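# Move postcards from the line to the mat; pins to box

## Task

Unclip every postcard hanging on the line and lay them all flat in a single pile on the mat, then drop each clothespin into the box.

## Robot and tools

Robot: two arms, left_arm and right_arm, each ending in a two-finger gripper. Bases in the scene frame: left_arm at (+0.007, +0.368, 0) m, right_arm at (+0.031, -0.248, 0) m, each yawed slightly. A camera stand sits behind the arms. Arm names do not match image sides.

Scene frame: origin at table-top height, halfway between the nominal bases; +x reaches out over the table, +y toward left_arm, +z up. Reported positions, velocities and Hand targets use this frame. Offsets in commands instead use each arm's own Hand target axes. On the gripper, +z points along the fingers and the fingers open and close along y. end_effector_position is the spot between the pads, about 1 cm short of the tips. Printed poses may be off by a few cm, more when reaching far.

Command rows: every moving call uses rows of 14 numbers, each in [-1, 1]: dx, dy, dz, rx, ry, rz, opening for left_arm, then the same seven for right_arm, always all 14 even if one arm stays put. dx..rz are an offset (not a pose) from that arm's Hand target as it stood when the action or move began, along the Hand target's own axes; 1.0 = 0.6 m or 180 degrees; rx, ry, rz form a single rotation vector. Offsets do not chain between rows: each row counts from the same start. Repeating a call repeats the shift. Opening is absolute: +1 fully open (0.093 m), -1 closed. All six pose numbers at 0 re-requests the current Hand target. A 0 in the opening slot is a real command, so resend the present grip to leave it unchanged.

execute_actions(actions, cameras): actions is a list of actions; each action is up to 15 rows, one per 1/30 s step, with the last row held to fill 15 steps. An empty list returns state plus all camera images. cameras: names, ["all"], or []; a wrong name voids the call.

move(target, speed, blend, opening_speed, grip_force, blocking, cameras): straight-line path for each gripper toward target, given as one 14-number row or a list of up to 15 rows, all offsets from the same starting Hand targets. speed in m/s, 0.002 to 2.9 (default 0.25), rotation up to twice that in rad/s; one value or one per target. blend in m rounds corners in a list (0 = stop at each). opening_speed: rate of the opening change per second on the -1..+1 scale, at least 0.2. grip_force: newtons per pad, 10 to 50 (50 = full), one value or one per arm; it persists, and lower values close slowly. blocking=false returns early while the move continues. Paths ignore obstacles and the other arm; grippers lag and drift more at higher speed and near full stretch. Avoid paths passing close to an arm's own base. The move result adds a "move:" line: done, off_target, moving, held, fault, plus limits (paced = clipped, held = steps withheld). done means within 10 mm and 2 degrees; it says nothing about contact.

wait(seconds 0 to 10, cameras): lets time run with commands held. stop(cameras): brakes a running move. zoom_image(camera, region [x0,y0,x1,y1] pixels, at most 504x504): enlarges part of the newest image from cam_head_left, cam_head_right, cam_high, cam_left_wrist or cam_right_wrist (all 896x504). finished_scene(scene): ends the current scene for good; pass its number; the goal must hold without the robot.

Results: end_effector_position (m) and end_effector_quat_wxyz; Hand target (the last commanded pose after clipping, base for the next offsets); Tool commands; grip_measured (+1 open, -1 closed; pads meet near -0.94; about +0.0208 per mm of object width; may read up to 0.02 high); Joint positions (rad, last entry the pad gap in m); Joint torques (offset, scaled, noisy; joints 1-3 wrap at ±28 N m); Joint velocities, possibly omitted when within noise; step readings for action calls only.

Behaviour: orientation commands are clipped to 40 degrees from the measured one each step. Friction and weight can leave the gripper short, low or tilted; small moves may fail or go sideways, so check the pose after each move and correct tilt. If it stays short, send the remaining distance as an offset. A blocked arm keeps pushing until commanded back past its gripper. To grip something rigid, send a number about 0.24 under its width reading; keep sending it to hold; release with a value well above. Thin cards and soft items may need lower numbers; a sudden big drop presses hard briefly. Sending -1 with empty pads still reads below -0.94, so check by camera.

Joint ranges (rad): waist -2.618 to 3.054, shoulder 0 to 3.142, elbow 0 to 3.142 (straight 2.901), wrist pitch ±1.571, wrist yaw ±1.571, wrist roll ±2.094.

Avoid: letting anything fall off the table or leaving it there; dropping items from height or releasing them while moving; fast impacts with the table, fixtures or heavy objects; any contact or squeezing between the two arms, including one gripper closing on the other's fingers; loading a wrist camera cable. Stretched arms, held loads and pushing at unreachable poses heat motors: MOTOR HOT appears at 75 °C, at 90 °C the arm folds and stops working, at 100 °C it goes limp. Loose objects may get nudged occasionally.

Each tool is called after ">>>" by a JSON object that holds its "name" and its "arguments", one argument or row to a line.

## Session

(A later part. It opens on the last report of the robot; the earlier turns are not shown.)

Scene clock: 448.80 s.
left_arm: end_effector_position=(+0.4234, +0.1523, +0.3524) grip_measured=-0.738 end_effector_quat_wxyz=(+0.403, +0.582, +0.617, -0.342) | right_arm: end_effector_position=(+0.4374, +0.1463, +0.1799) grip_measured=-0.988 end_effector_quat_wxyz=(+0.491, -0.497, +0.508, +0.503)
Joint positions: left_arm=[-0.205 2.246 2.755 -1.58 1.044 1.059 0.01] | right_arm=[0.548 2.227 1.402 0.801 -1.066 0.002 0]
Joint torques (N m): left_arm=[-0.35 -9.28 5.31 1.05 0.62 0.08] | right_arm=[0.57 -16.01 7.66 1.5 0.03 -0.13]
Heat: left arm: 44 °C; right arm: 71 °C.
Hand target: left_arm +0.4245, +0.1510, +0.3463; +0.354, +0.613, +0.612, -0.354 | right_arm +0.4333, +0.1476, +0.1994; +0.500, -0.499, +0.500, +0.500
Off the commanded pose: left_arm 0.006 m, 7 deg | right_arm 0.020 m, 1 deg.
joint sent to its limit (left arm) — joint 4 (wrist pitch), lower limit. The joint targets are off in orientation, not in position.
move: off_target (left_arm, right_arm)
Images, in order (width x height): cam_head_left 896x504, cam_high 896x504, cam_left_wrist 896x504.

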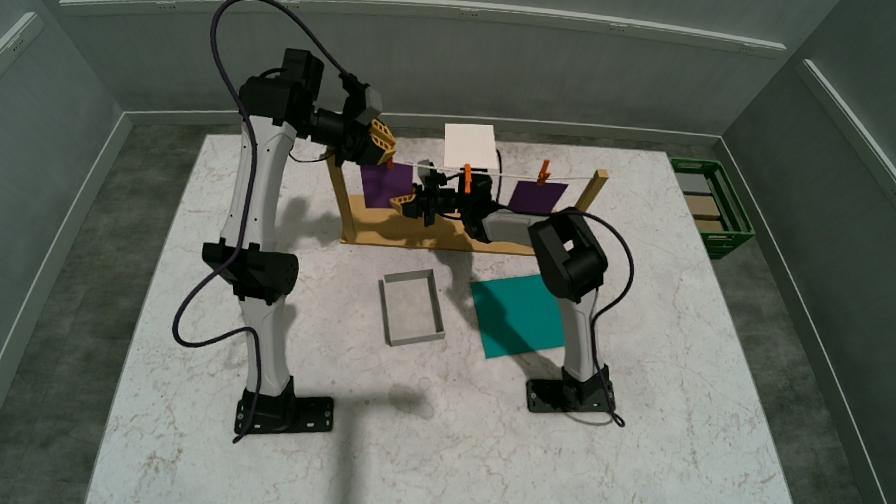

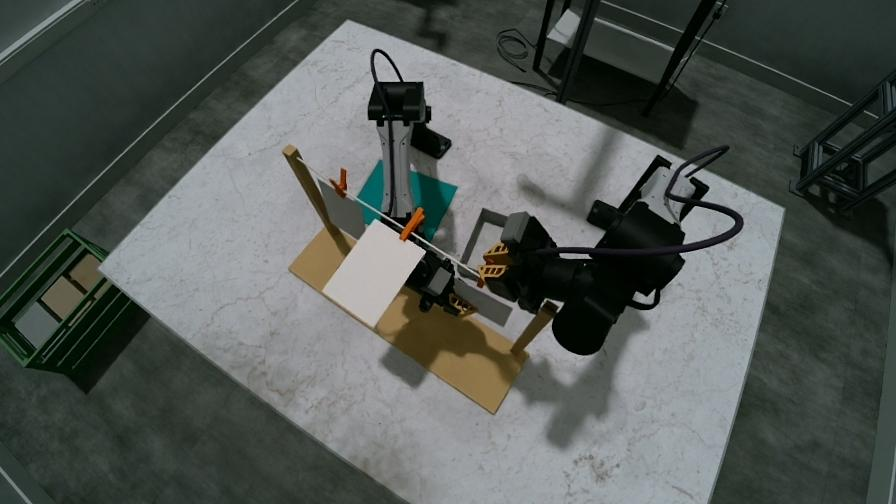

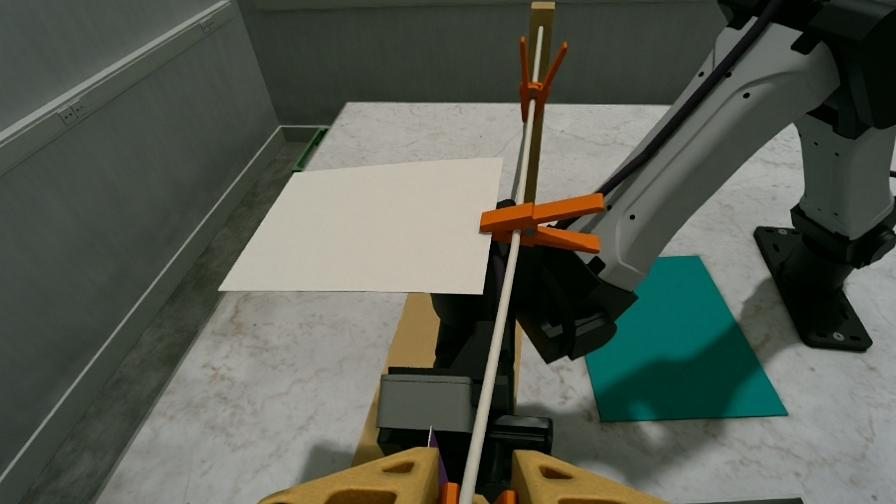

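>>> {"name": "move", "arguments": {
  "target": [0,0,0,0,0,0,-0.35,0.0167,0,0,0,0,0,-1],
  "speed": 0.04,
  "opening_speed": 0.6,
  "cameras": ["cam_left_wrist","cam_head_left"]
}}

>>> {"name": "zoom_image", "arguments": {
  "camera": "cam_head_left",
  "region": [320, 90, 470, 230]
}}

>>> {"name": "zoom_image", "arguments": {
  "camera": "cam_left_wrist",
  "region": [380, 400, 580, 504]
}}

Scene clock: 456.73 s.
left_arm: end_effector_position=(+0.4234, +0.1523, +0.3524) grip_measured=-0.352 end_effector_quat_wxyz=(+0.403, +0.583, +0.617, -0.342) | right_arm: end_effector_position=(+0.4375, +0.1463, +0.1806) grip_measured=-0.988 end_effector_quat_wxyz=(+0.493, -0.498, +0.507, +0.503)
Joint positions: left_arm=[-0.205 2.246 2.755 -1.58 1.044 1.059 0.028] | right_arm=[0.548 2.227 1.402 0.806 -1.066 0.002 0]
Joint torques (N m): left_arm=[-0.32 -9.26 5.33 1.05 0.62 0.11] | right_arm=[0.57 -14.28 6.64 1.73 0.02 -0.15]
Heat: left arm: 45 °C; right arm: 72 °C.
Hand target: left_arm +0.4245, +0.1510, +0.3463; +0.354, +0.613, +0.612, -0.354 | right_arm +0.4333, +0.1476, +0.1893; +0.500, -0.499, +0.500, +0.500
Off the commanded pose: left_arm 0.006 m, 7 deg | right_arm 0.010 m, 1 deg.
joint sent to its limit (left arm) — joint 4 (wrist pitch), lower limit. The joint targets are off in orientation, not in position.
move: off_target (left_arm)
Images, in order (width x height): cam_head_left 896x504, cam_left_wrist 896x504.

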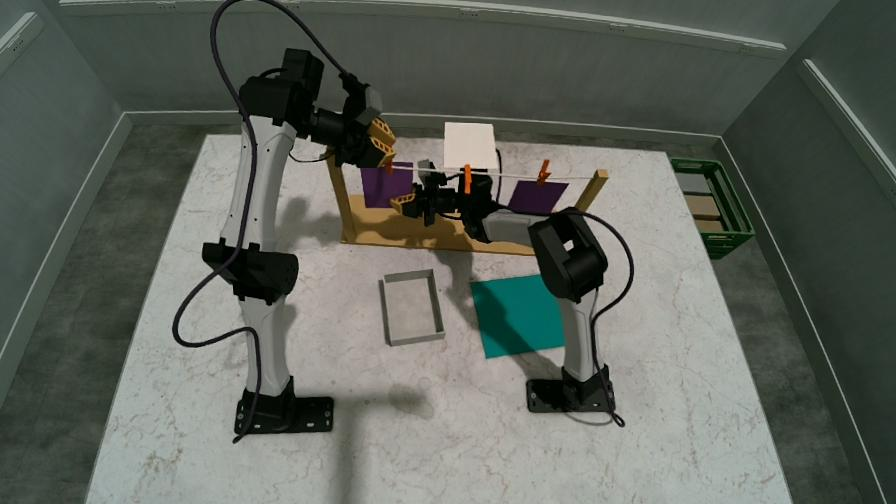

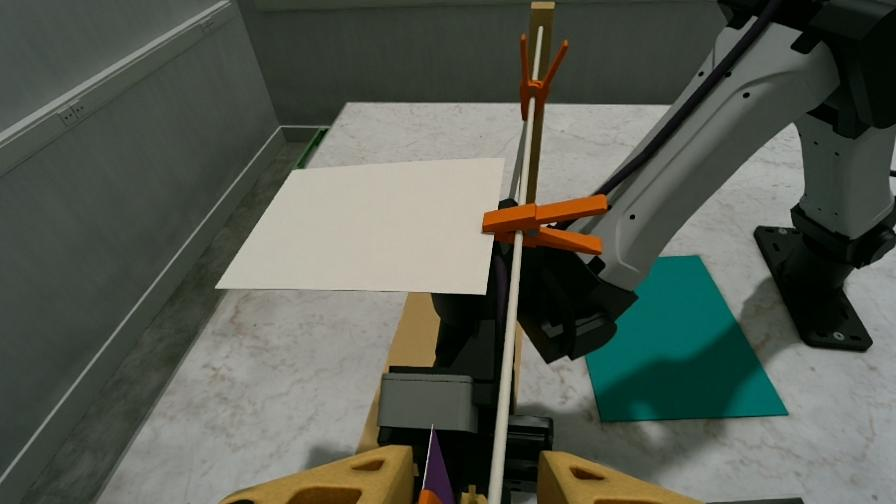

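Scaled by 3.360 from the camera's 896x504 image, which has a finer 1280x720 frame.

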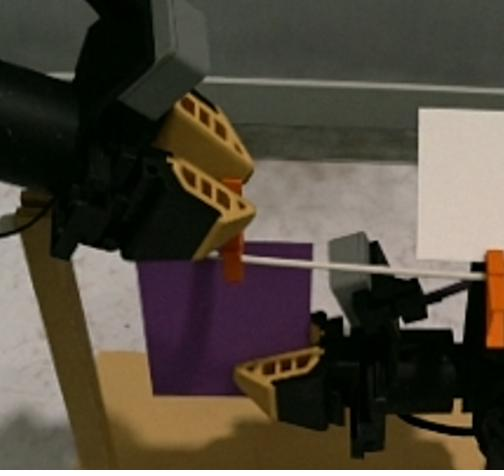

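Scaled by 2.520 from the camera's 896x504 image, which has a finer 1280x720 frame.

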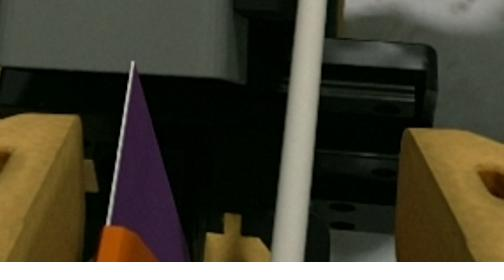

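>>> {"name": "execute_actions", "arguments": {
  "actions": [],
  "cameras": ["cam_high","cam_head_right","cam_right_wrist"]
}}

>>> {"name": "zoom_image", "arguments": {
  "camera": "cam_high",
  "region": [440, 220, 560, 340]
}}

>>> {"name": "zoom_image", "arguments": {
  "camera": "cam_head_right",
  "region": [320, 120, 440, 240]
}}

Scene clock: 461.87 s.
left_arm: end_effector_position=(+0.4234, +0.1523, +0.3524) grip_measured=-0.352 end_effector_quat_wxyz=(+0.403, +0.583, +0.617, -0.342) | right_arm: end_effector_position=(+0.4375, +0.1463, +0.1807) grip_measured=-0.988 end_effector_quat_wxyz=(+0.493, -0.498, +0.506, +0.503)
Joint positions: left_arm=[-0.205 2.246 2.755 -1.58 1.044 1.059 0.028] | right_arm=[0.548 2.227 1.402 0.806 -1.066 0.002 0]
Joint velocities: within noise
Joint torques (N m): left_arm=[-0.36 -9.24 5.29 1.05 0.62 0.11] | right_arm=[0.57 -14.3 6.67 1.72 0.03 -0.16]
Heat: left arm: 46 °C; right arm: 71 °C.
Hand target: left_arm +0.4245, +0.1510, +0.3463; +0.354, +0.613, +0.612, -0.354 | right_arm +0.4333, +0.1476, +0.1893; +0.500, -0.499, +0.500, +0.500
Tool commands: left_gripper/opening=-0.35 right_gripper/opening=-1.0
Off the commanded pose: left_arm 0.006 m, 7 deg | right_arm 0.010 m, 1 deg.
Images, in order (width x height): cam_head_right 896x504, cam_high 896x504, cam_right_wrist 896x504.

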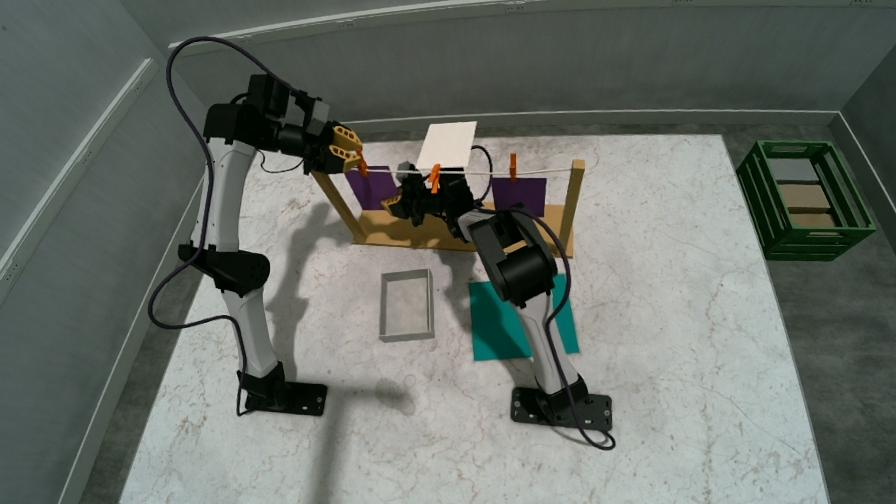

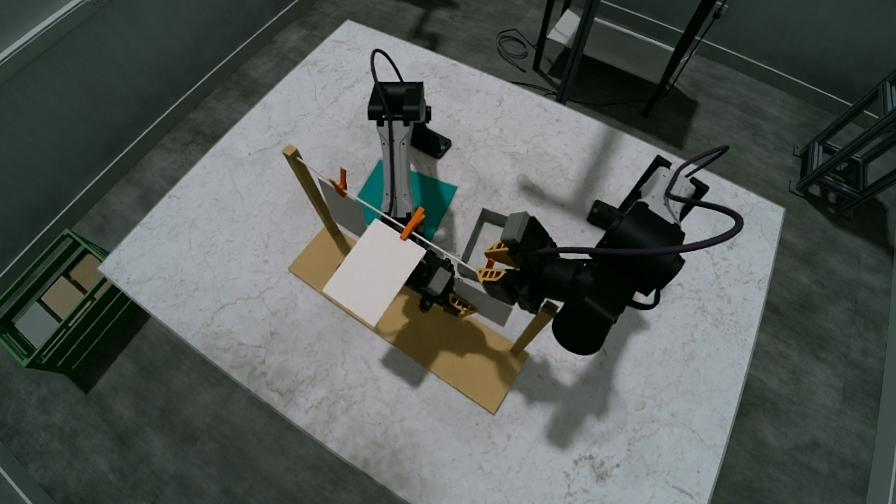

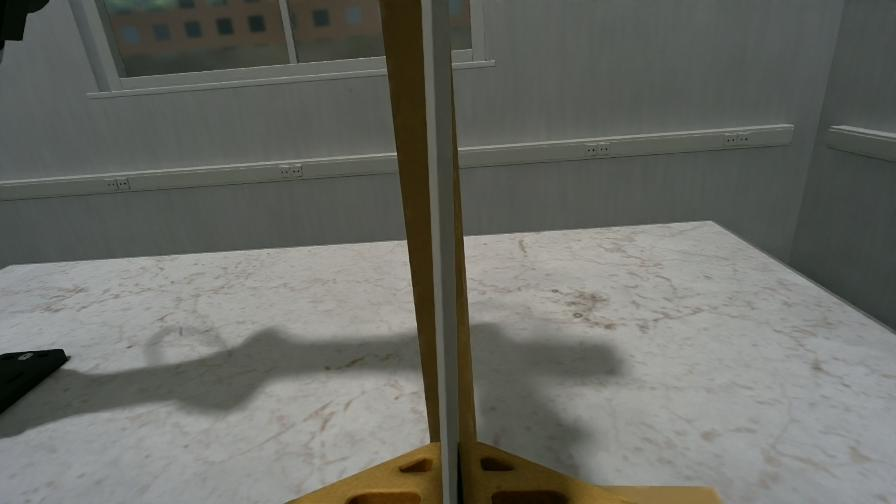

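Scaled by 4.200 from the camera's 896x504 image, which has a finer 1280x720 frame.

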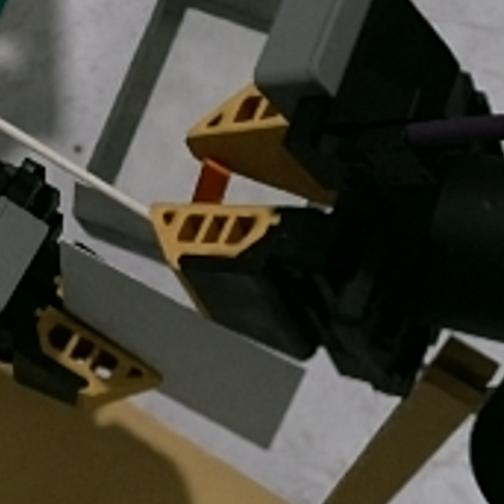

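Scaled by 4.200 from the camera's 896x504 image, which has a finer 1280x720 frame.

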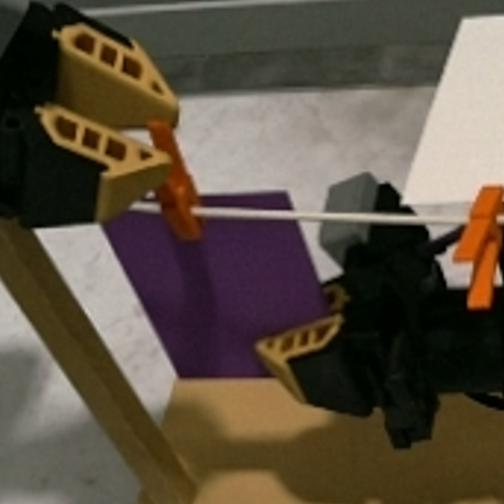

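>>> {"name": "move", "arguments": {
  "target": [0.005,0,0,0,0,0,-1,0,0,0,0,0,0,-1],
  "speed": 0.04,
  "opening_speed": 0.6,
  "cameras": ["cam_left_wrist","cam_head_right"]
}}

>>> {"name": "zoom_image", "arguments": {
  "camera": "cam_head_right",
  "region": [320, 120, 440, 240]
}}

>>> {"name": "zoom_image", "arguments": {
  "camera": "cam_left_wrist",
  "region": [380, 400, 580, 504]
}}

Scene clock: 466.77 s.
left_arm: end_effector_position=(+0.4240, +0.1522, +0.3478) grip_measured=-0.751 end_effector_quat_wxyz=(+0.399, +0.584, +0.618, -0.344) | right_arm: end_effector_position=(+0.4375, +0.1463, +0.1807) grip_measured=-0.988 end_effector_quat_wxyz=(+0.493, -0.498, +0.506, +0.503)
Joint positions: left_arm=[-0.205 2.246 2.738 -1.58 1.044 1.072 0.009] | right_arm=[0.548 2.227 1.402 0.806 -1.066 0.002 0]
Joint torques (N m): left_arm=[-0.05 -9.7 5.3 1.02 0.62 0.1] | right_arm=[0.58 -14.27 6.64 1.71 0.03 -0.15]
Heat: left arm: 46 °C; right arm: 71 °C.
Hand target: left_arm +0.4245, +0.1525, +0.3438; +0.354, +0.612, +0.612, -0.354 | right_arm +0.4333, +0.1476, +0.1893; +0.500, -0.499, +0.500, +0.500
Off the commanded pose: left_arm 0.004 m, 6 deg | right_arm 0.010 m, 1 deg.
joint sent to its limit (left arm) — joint 4 (wrist pitch), lower limit. The joint targets are off in orientation, not in position.
move: off_target (left_arm)
Images, in order (width x height): cam_head_right 896x504, cam_left_wrist 896x504.

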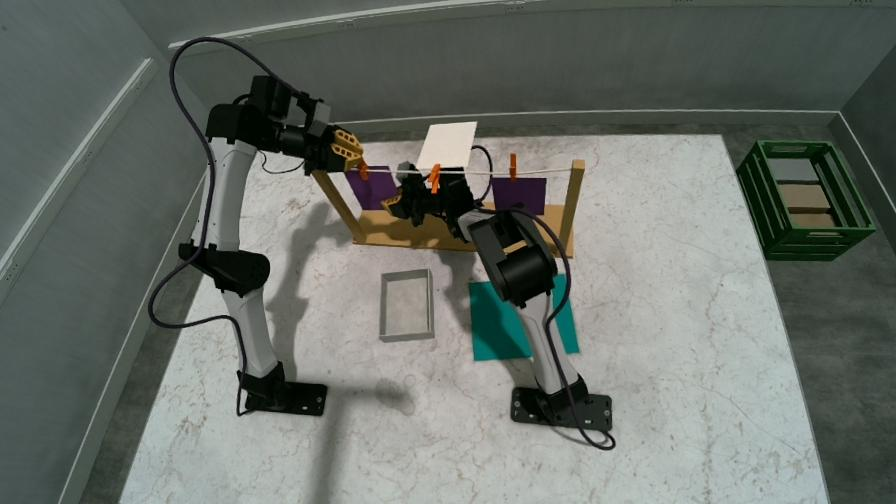

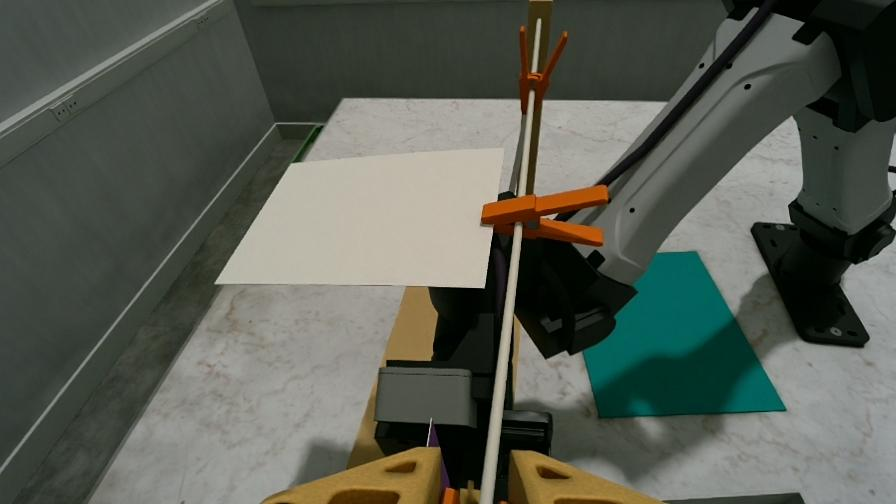

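Scaled by 4.200 from the camera's 896x504 image, which has a finer 1280x720 frame.

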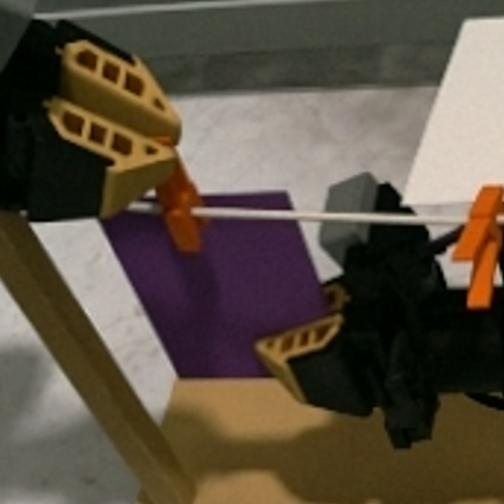

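Scaled by 2.520 from the camera's 896x504 image, which has a finer 1280x720 frame.

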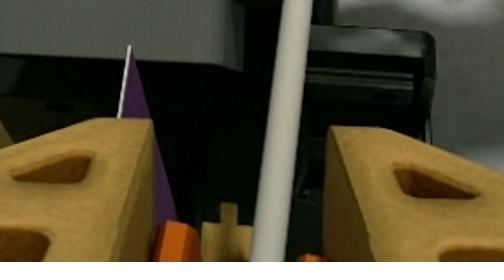

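>>> {"name": "move", "arguments": {
  "target": [-0.0866,0,-0.05,0,0,0,-1,0,0,0,0,0,0,-1],
  "speed": 0.06,
  "cameras": ["cam_left_wrist","cam_head_right"]
}}

>>> {"name": "zoom_image", "arguments": {
  "camera": "cam_head_right",
  "region": [320, 120, 440, 240]
}}

>>> {"name": "zoom_image", "arguments": {
  "camera": "cam_left_wrist",
  "region": [380, 400, 580, 504]
}}

Scene clock: 470.73 s.
left_arm: end_effector_position=(+0.4277, +0.1505, +0.3858) grip_measured=-0.763 end_effector_quat_wxyz=(+0.432, +0.546, +0.628, -0.348) | right_arm: end_effector_position=(+0.4375, +0.1463, +0.1807) grip_measured=-0.988 end_effector_quat_wxyz=(+0.493, -0.498, +0.506, +0.503)
Joint positions: left_arm=[-0.205 2.246 2.852 -1.503 1.056 0.868 0.009] | right_arm=[0.548 2.227 1.402 0.806 -1.066 0.002 0]
Joint torques (N m): left_arm=[0.46 -11.48 6.89 1.53 0.78 -0.14] | right_arm=[0.59 -14.28 6.68 1.72 0.04 -0.16]
Heat: left arm: 47 °C; right arm: 71 °C.
Hand target: left_arm +0.4245, +0.1525, +0.4038; +0.354, +0.613, +0.612, -0.353 | right_arm +0.4333, +0.1476, +0.1893; +0.500, -0.499, +0.500, +0.500
Off the commanded pose: left_arm 0.018 m, 12 deg | right_arm 0.010 m, 1 deg.
elbow stopped short (left arm): the move would have taken joint 3 (elbow) straighter than the controller allows.
move: off_target (left_arm)
Images, in order (width x height): cam_head_right 896x504, cam_left_wrist 896x504.

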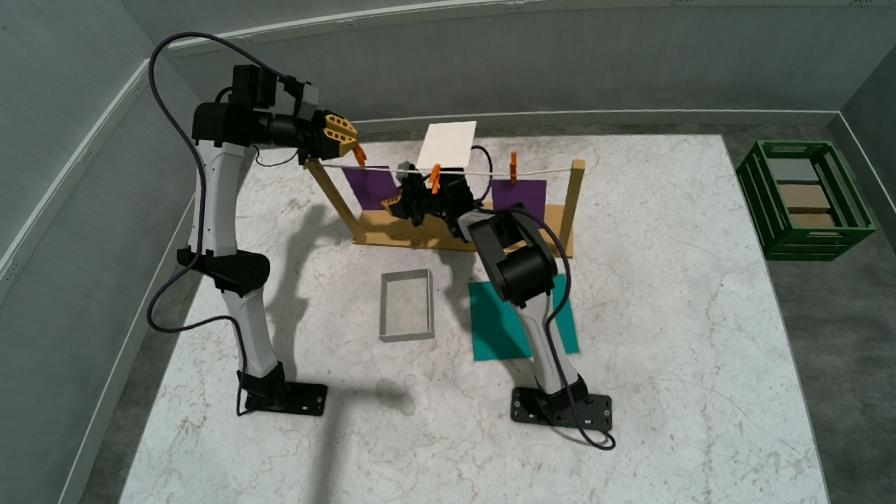

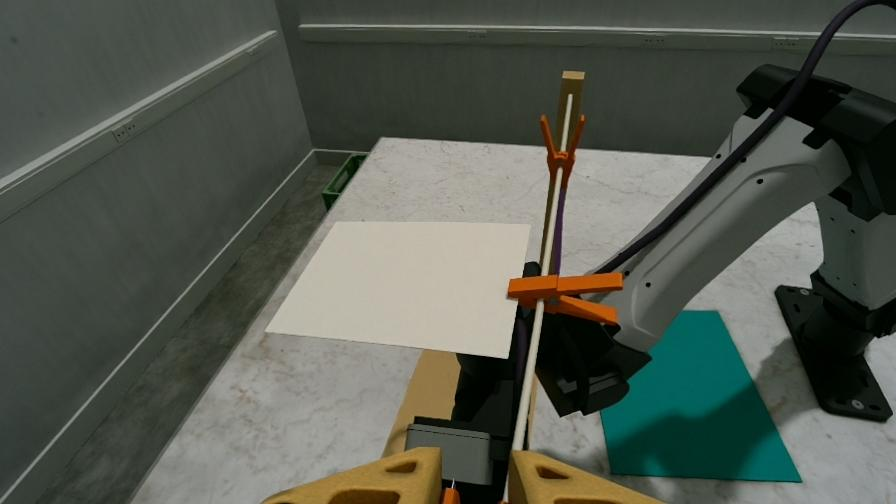

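Scaled by 4.200 from the camera's 896x504 image, which has a finer 1280x720 frame.

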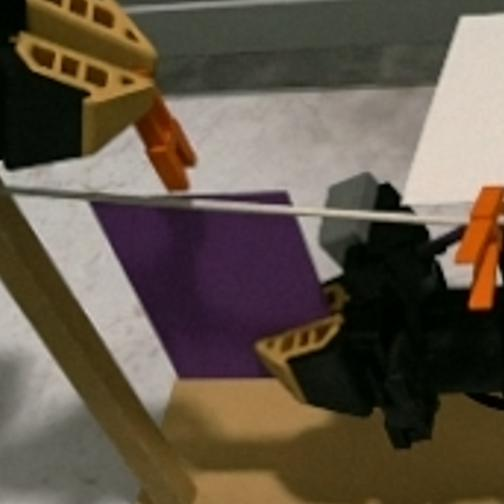

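Scaled by 2.520 from the camera's 896x504 image, which has a finer 1280x720 frame.

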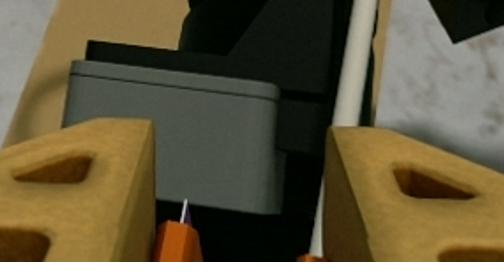

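>>> {"name": "move", "arguments": {
  "target": [
    [0.049,-0.174,-0.005,0,0,0,-1,0,0,0,0,0,0,-1],
    [0.2587,-0.2575,0.231,-0.13,0.3155,-0.226,-1,0,0,0,0,0,0,-1]
  ],
  "speed": [0.15,0.2],
  "blend": [0.03,0],
  "cameras": ["cam_left_wrist","cam_head_right"]
}}

Scene clock: 490.03 s.
left_arm: end_effector_position=(+0.2714, +0.1066, +0.2060) grip_measured=-0.763 end_effector_quat_wxyz=(+0.045, +0.388, +0.920, -0.026) | right_arm: end_effector_position=(+0.4375, +0.1463, +0.1807) grip_measured=-0.988 end_effector_quat_wxyz=(+0.493, -0.498, +0.506, +0.503)
Joint positions: left_arm=[-0.816 1.915 2.018 -1.571 0.015 0.025 0.009] | right_arm=[0.548 2.227 1.402 0.806 -1.066 0.002 0]
Joint torques (N m): left_arm=[-0.27 -7.17 6.3 0.45 -0.06 -0.16] | right_arm=[0.58 -14.3 6.65 1.73 0.02 -0.16]
Heat: left arm: 49 °C; right arm: 71 °C.
Hand target: left_arm +0.2701, +0.1102, +0.2000; +0.000, +0.384, +0.924, +0.000 | right_arm +0.4333, +0.1476, +0.1893; +0.500, -0.499, +0.500, +0.500
Off the commanded pose: left_arm 0.007 m, 6 deg | right_arm 0.010 m, 1 deg.
joint sent to its limit (left arm) — joint 4 (wrist pitch), lower limit. The joint targets are off in orientation, not in position.
move: off_target (left_arm)
Images, in order (width x height): cam_head_right 896x504, cam_left_wrist 896x504.

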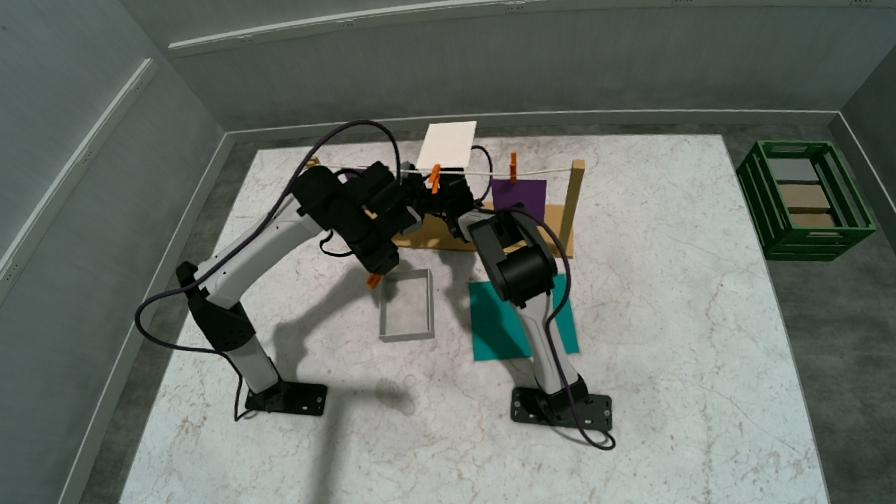

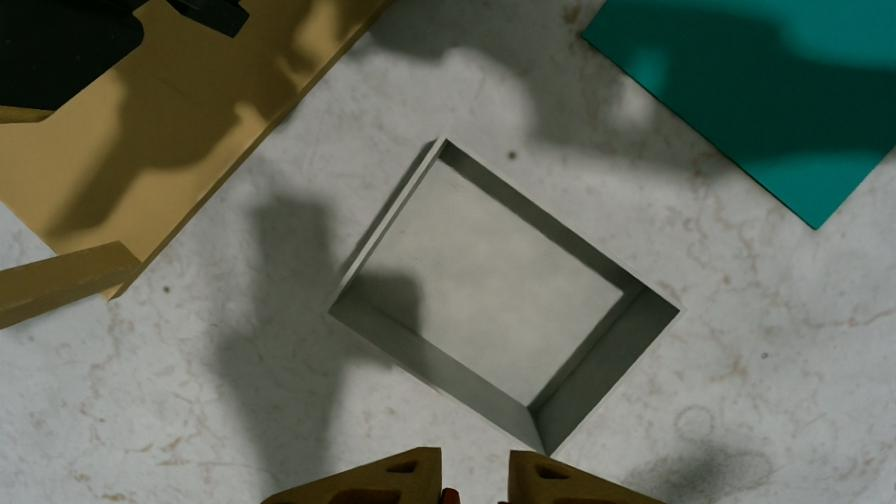

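>>> {"name": "move", "arguments": {
  "target": [0.015,-0.018,0.265,0,0,0,-1,0,0,0,0,0,0,-1],
  "speed": 0.15,
  "cameras": ["cam_left_wrist","cam_head_right"]
}}

>>> {"name": "zoom_image", "arguments": {
  "camera": "cam_head_right",
  "region": [320, 200, 470, 350]
}}

Scene clock: 500.27 s.
left_arm: end_effector_position=(+0.2484, +0.1163, +0.0563) grip_measured=-0.764 end_effector_quat_wxyz=(-0.014, +0.387, +0.922, -0.001) | right_arm: end_effector_position=(+0.4375, +0.1463, +0.1807) grip_measured=-0.988 end_effector_quat_wxyz=(+0.493, -0.498, +0.506, +0.503)
Joint positions: left_arm=[-0.843 1.919 1.426 -1.102 0.013 -0.006 0.009] | right_arm=[0.548 2.227 1.402 0.806 -1.066 0.002 0]
Joint torques (N m): left_arm=[-0.51 -5.76 5.19 1.01 0 -0.16] | right_arm=[0.58 -14.26 6.65 1.72 0.03 -0.16]
Heat: left arm: 48 °C; right arm: 71 °C.
Hand target: left_arm +0.2560, +0.1088, +0.0410; +0.000, +0.384, +0.924, +0.000 | right_arm +0.4333, +0.1476, +0.1893; +0.500, -0.499, +0.500, +0.500
Off the commanded pose: left_arm 0.019 m, 2 deg | right_arm 0.010 m, 1 deg.
move: off_target (left_arm)
Images, in order (width x height): cam_head_right 896x504, cam_left_wrist 896x504.

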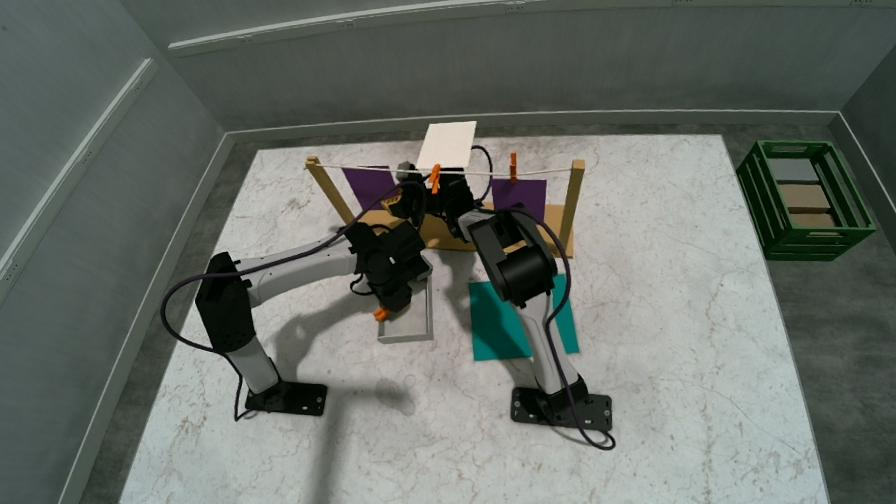

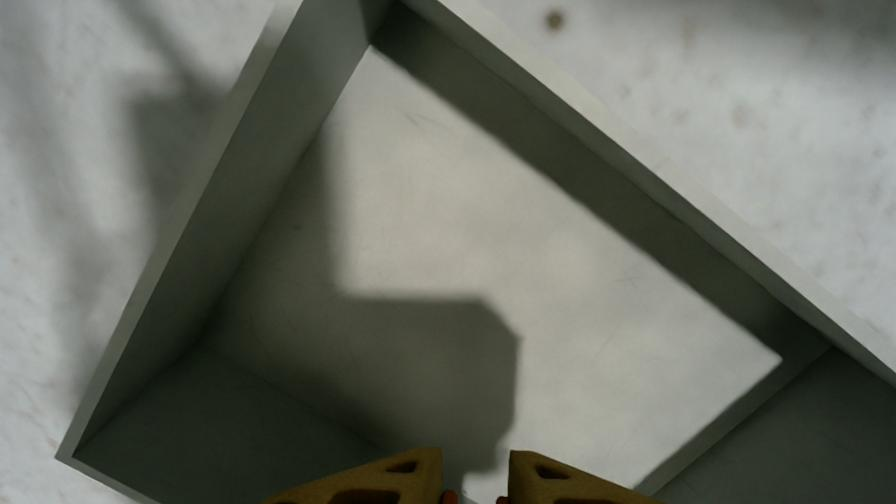

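Scaled by 3.360 from the camera's 896x504 image, which has a finer 1280x720 frame.

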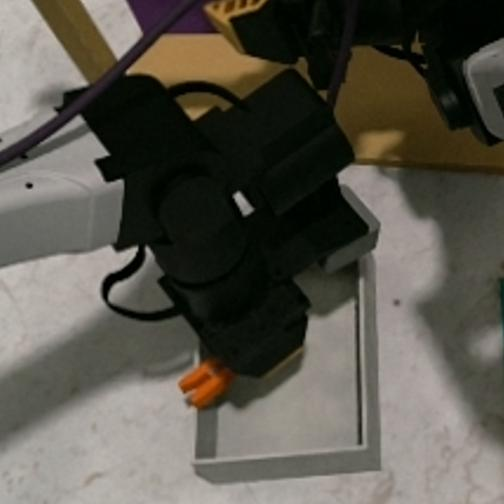

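>>> {"name": "move", "arguments": {
  "target": [
    [0,0,-0.045,0,0,0,-1,0,0,0,0,0,0,-1],
    [-0.045,-0.045,-0.045,0,0,0,-1,0,0,0,0,0,0,-1],
    [-0.045,-0.045,0.02,0,0,0,-1,0,0,0,0,0,0,-1]
  ],
  "speed": 0.12,
  "blend": [0.01,0.01,0],
  "cameras": ["cam_left_wrist","cam_head_right"]
}}

>>> {"name": "zoom_image", "arguments": {
  "camera": "cam_head_right",
  "region": [320, 200, 470, 350]
}}

Scene clock: 504.97 s.
left_arm: end_effector_position=(+0.2514, +0.0727, +0.0350) grip_measured=-0.764 end_effector_quat_wxyz=(-0.007, +0.389, +0.921, -0.003) | right_arm: end_effector_position=(+0.4375, +0.1463, +0.1807) grip_measured=-0.988 end_effector_quat_wxyz=(+0.493, -0.498, +0.506, +0.503)
Joint positions: left_arm=[-0.917 2.055 1.535 -1.06 0.013 -0.074 0.009] | right_arm=[0.548 2.227 1.402 0.806 -1.066 0.002 0]
Joint torques (N m): left_arm=[0.01 -8.2 6.41 0.61 -0.02 -0.17] | right_arm=[0.57 -14.28 6.65 1.71 0.02 -0.14]
Heat: left arm: 47 °C; right arm: 71 °C.
Hand target: left_arm +0.2559, +0.0706, +0.0291; +0.000, +0.384, +0.923, +0.000 | right_arm +0.4333, +0.1476, +0.1893; +0.500, -0.499, +0.500, +0.500
Off the commanded pose: left_arm 0.008 m, 1 deg | right_arm 0.010 m, 1 deg.
move: done
Images, in order (width x height): cam_head_right 896x504, cam_left_wrist 896x504.

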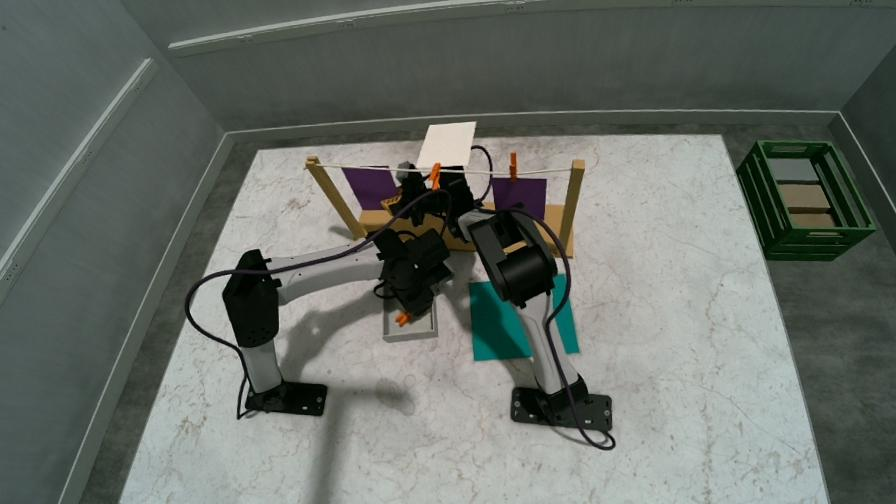

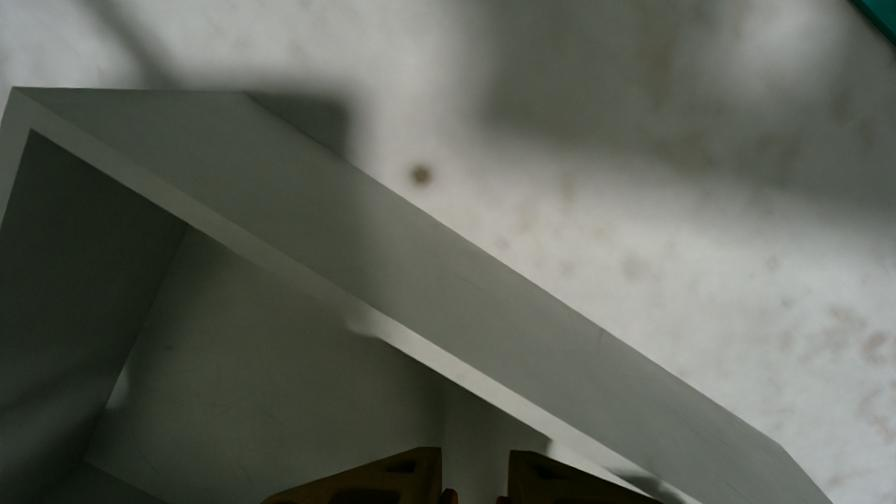

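Scaled by 3.360 from the camera's 896x504 image, which has a finer 1280x720 frame.

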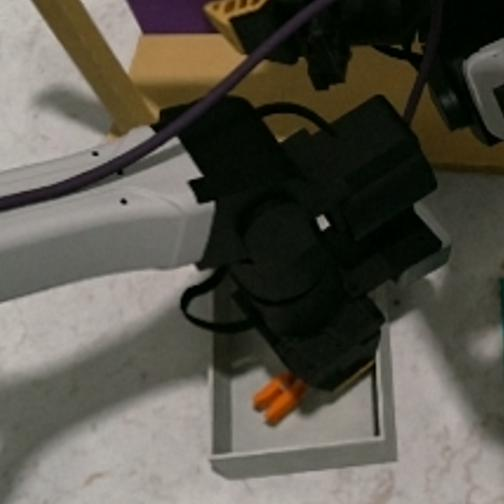

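>>> {"name": "move", "arguments": {
  "target": [0,0,0.006,0,0,0,-0.35,0,0,0,0,0,0,-1],
  "speed": 0.05,
  "opening_speed": 0.4,
  "cameras": ["cam_left_wrist","cam_head_right"]
}}

>>> {"name": "zoom_image", "arguments": {
  "camera": "cam_head_right",
  "region": [320, 200, 470, 350]
}}

Scene clock: 510.07 s.
left_arm: end_effector_position=(+0.2526, +0.0712, +0.0338) grip_measured=-0.350 end_effector_quat_wxyz=(-0.003, +0.389, +0.921, -0.006) | right_arm: end_effector_position=(+0.4375, +0.1463, +0.1807) grip_measured=-0.988 end_effector_quat_wxyz=(+0.493, -0.498, +0.506, +0.503)
Joint positions: left_arm=[-0.917 2.055 1.53 -1.046 0.013 -0.074 0.028] | right_arm=[0.548 2.227 1.402 0.806 -1.066 0.002 0]
Joint torques (N m): left_arm=[-0.03 -7.9 6.06 0.62 -0.03 -0.17] | right_arm=[0.59 -14.26 6.65 1.72 0.03 -0.16]
Heat: left arm: 47 °C; right arm: 71 °C.
Hand target: left_arm +0.2560, +0.0706, +0.0255; +0.000, +0.384, +0.923, +0.000 | right_arm +0.4333, +0.1476, +0.1893; +0.500, -0.499, +0.500, +0.500
Off the commanded pose: left_arm 0.009 m, 1 deg | right_arm 0.010 m, 1 deg.
move: done
Images, in order (width x height): cam_head_right 896x504, cam_left_wrist 896x504.

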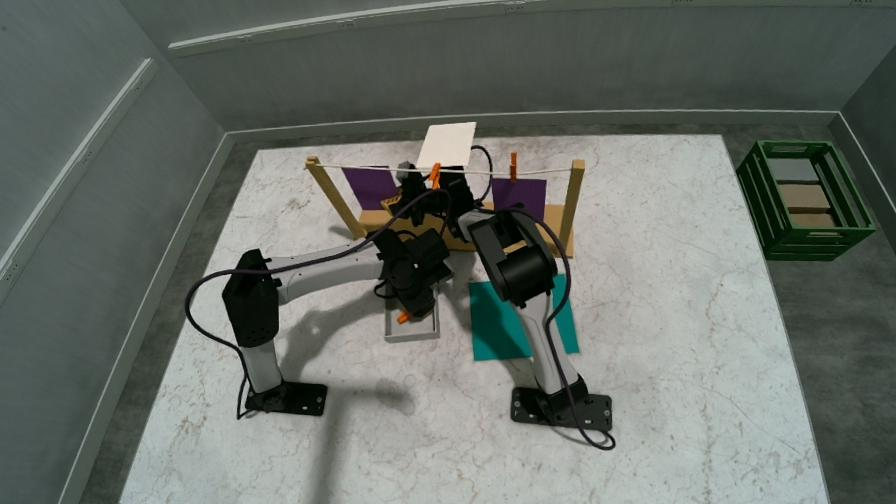

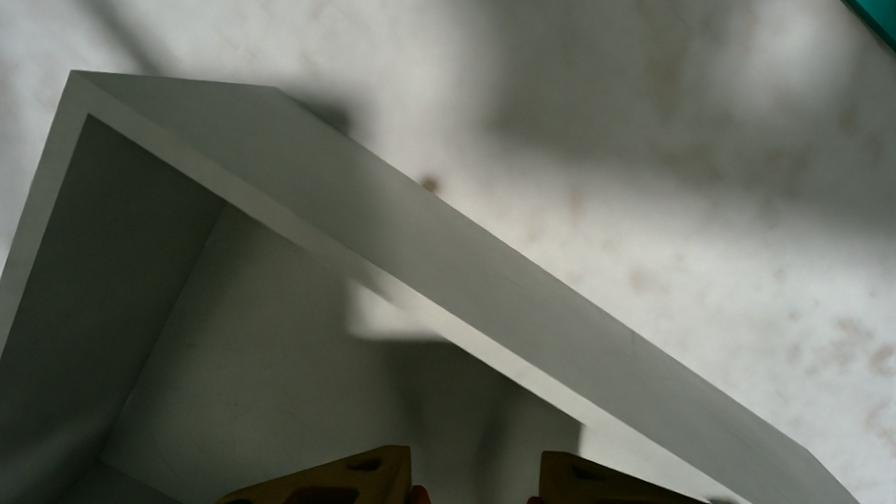

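Scaled by 3.360 from the camera's 896x504 image, which has a finer 1280x720 frame.

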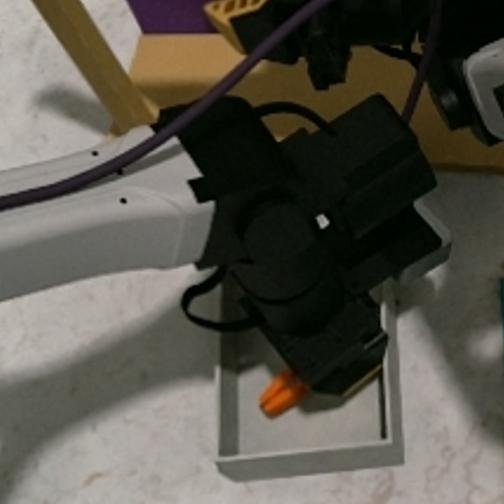

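>>> {"name": "move", "arguments": {
  "target": [0.0,0.025,0.0,0,0,0,-0.1,0,0,0,0,0,0,-1],
  "speed": 0.05,
  "opening_speed": 0.4
}}

>>> {"name": "move", "arguments": {
  "target": [0.0,0,-0.2,0,0,0,-0.1,0,0,0,0,0,0,-1],
  "speed": 0.1,
  "cameras": ["cam_left_wrist","cam_head_right"]
}}

>>> {"name": "zoom_image", "arguments": {
  "camera": "cam_head_right",
  "region": [320, 200, 470, 350]
}}

Scene clock: 513.07 s.
left_arm: end_effector_position=(+0.2626, +0.0813, +0.0326) grip_measured=-0.102 end_effector_quat_wxyz=(-0.004, +0.379, +0.925, -0.005) | right_arm: end_effector_position=(+0.4375, +0.1463, +0.1807) grip_measured=-0.988 end_effector_quat_wxyz=(+0.493, -0.498, +0.506, +0.503)
Joint positions: left_arm=[-0.88 2.055 1.525 -1.044 0.012 -0.06 0.04] | right_arm=[0.548 2.227 1.402 0.806 -1.066 0.002 0]
Joint torques (N m): left_arm=[0.16 -8.14 6.06 0.61 -0.02 0.09] | right_arm=[0.55 -14.26 6.64 1.72 0.02 -0.16]
Heat: left arm: 47 °C; right arm: 72 °C.
Hand target: left_arm +0.2666, +0.0812, +0.0255; +0.000, +0.384, +0.924, +0.000 | right_arm +0.4333, +0.1476, +0.1893; +0.500, -0.499, +0.500, +0.500
Off the commanded pose: left_arm 0.008 m, 1 deg | right_arm 0.010 m, 1 deg.
move: done

Scene clock: 515.03 s.
left_arm: end_effector_position=(+0.2646, +0.0791, +0.1305) grip_measured=-0.102 end_effector_quat_wxyz=(-0.016, +0.379, +0.925, +0.001) | right_arm: end_effector_position=(+0.4375, +0.1463, +0.1808) grip_measured=-0.988 end_effector_quat_wxyz=(+0.493, -0.498, +0.506, +0.503)
Joint positions: left_arm=[-0.88 2.055 1.917 -1.462 0.012 -0.058 0.04] | right_arm=[0.548 2.227 1.402 0.807 -1.066 0.002 0]
Joint torques (N m): left_arm=[0.12 -11.64 8.53 0.18 -0.02 0.05] | right_arm=[0.61 -14.27 6.67 1.71 0.03 -0.15]
Heat: left arm: 47 °C; right arm: 72 °C.
Hand target: left_arm +0.2666, +0.0813, +0.1454; +0.000, +0.384, +0.924, +0.000 | right_arm +0.4333, +0.1476, +0.1893; +0.500, -0.499, +0.500, +0.500
Off the commanded pose: left_arm 0.015 m, 2 deg | right_arm 0.010 m, 1 deg.
move: off_target (left_arm)
Images, in order (width x height): cam_head_right 896x504, cam_left_wrist 896x504.

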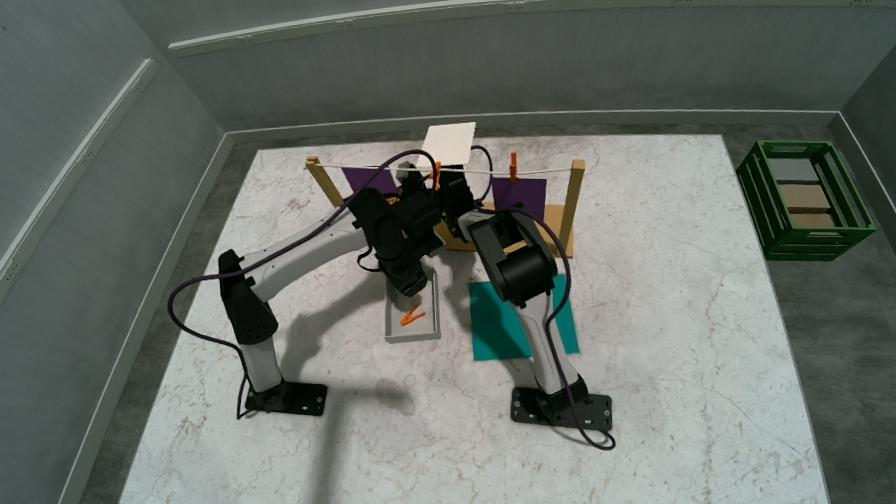

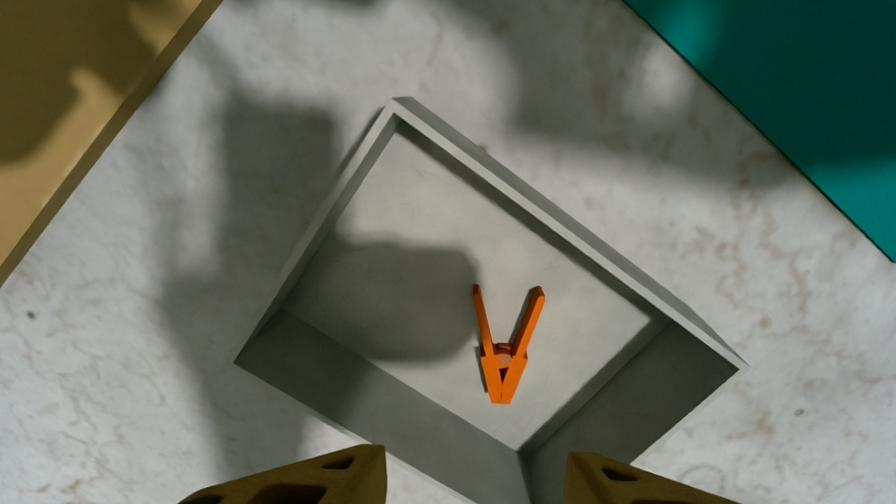

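Scaled by 3.360 from the camera's 896x504 image, which has a finer 1280x720 frame.

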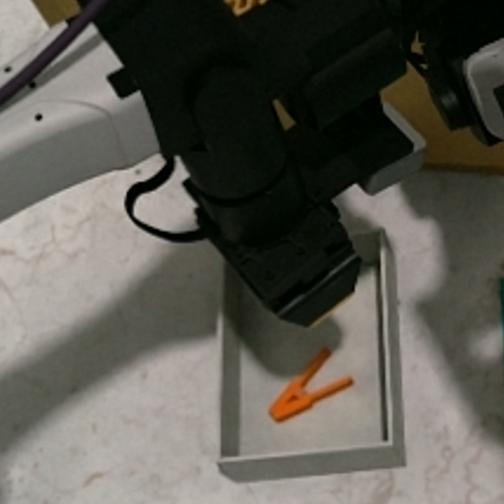

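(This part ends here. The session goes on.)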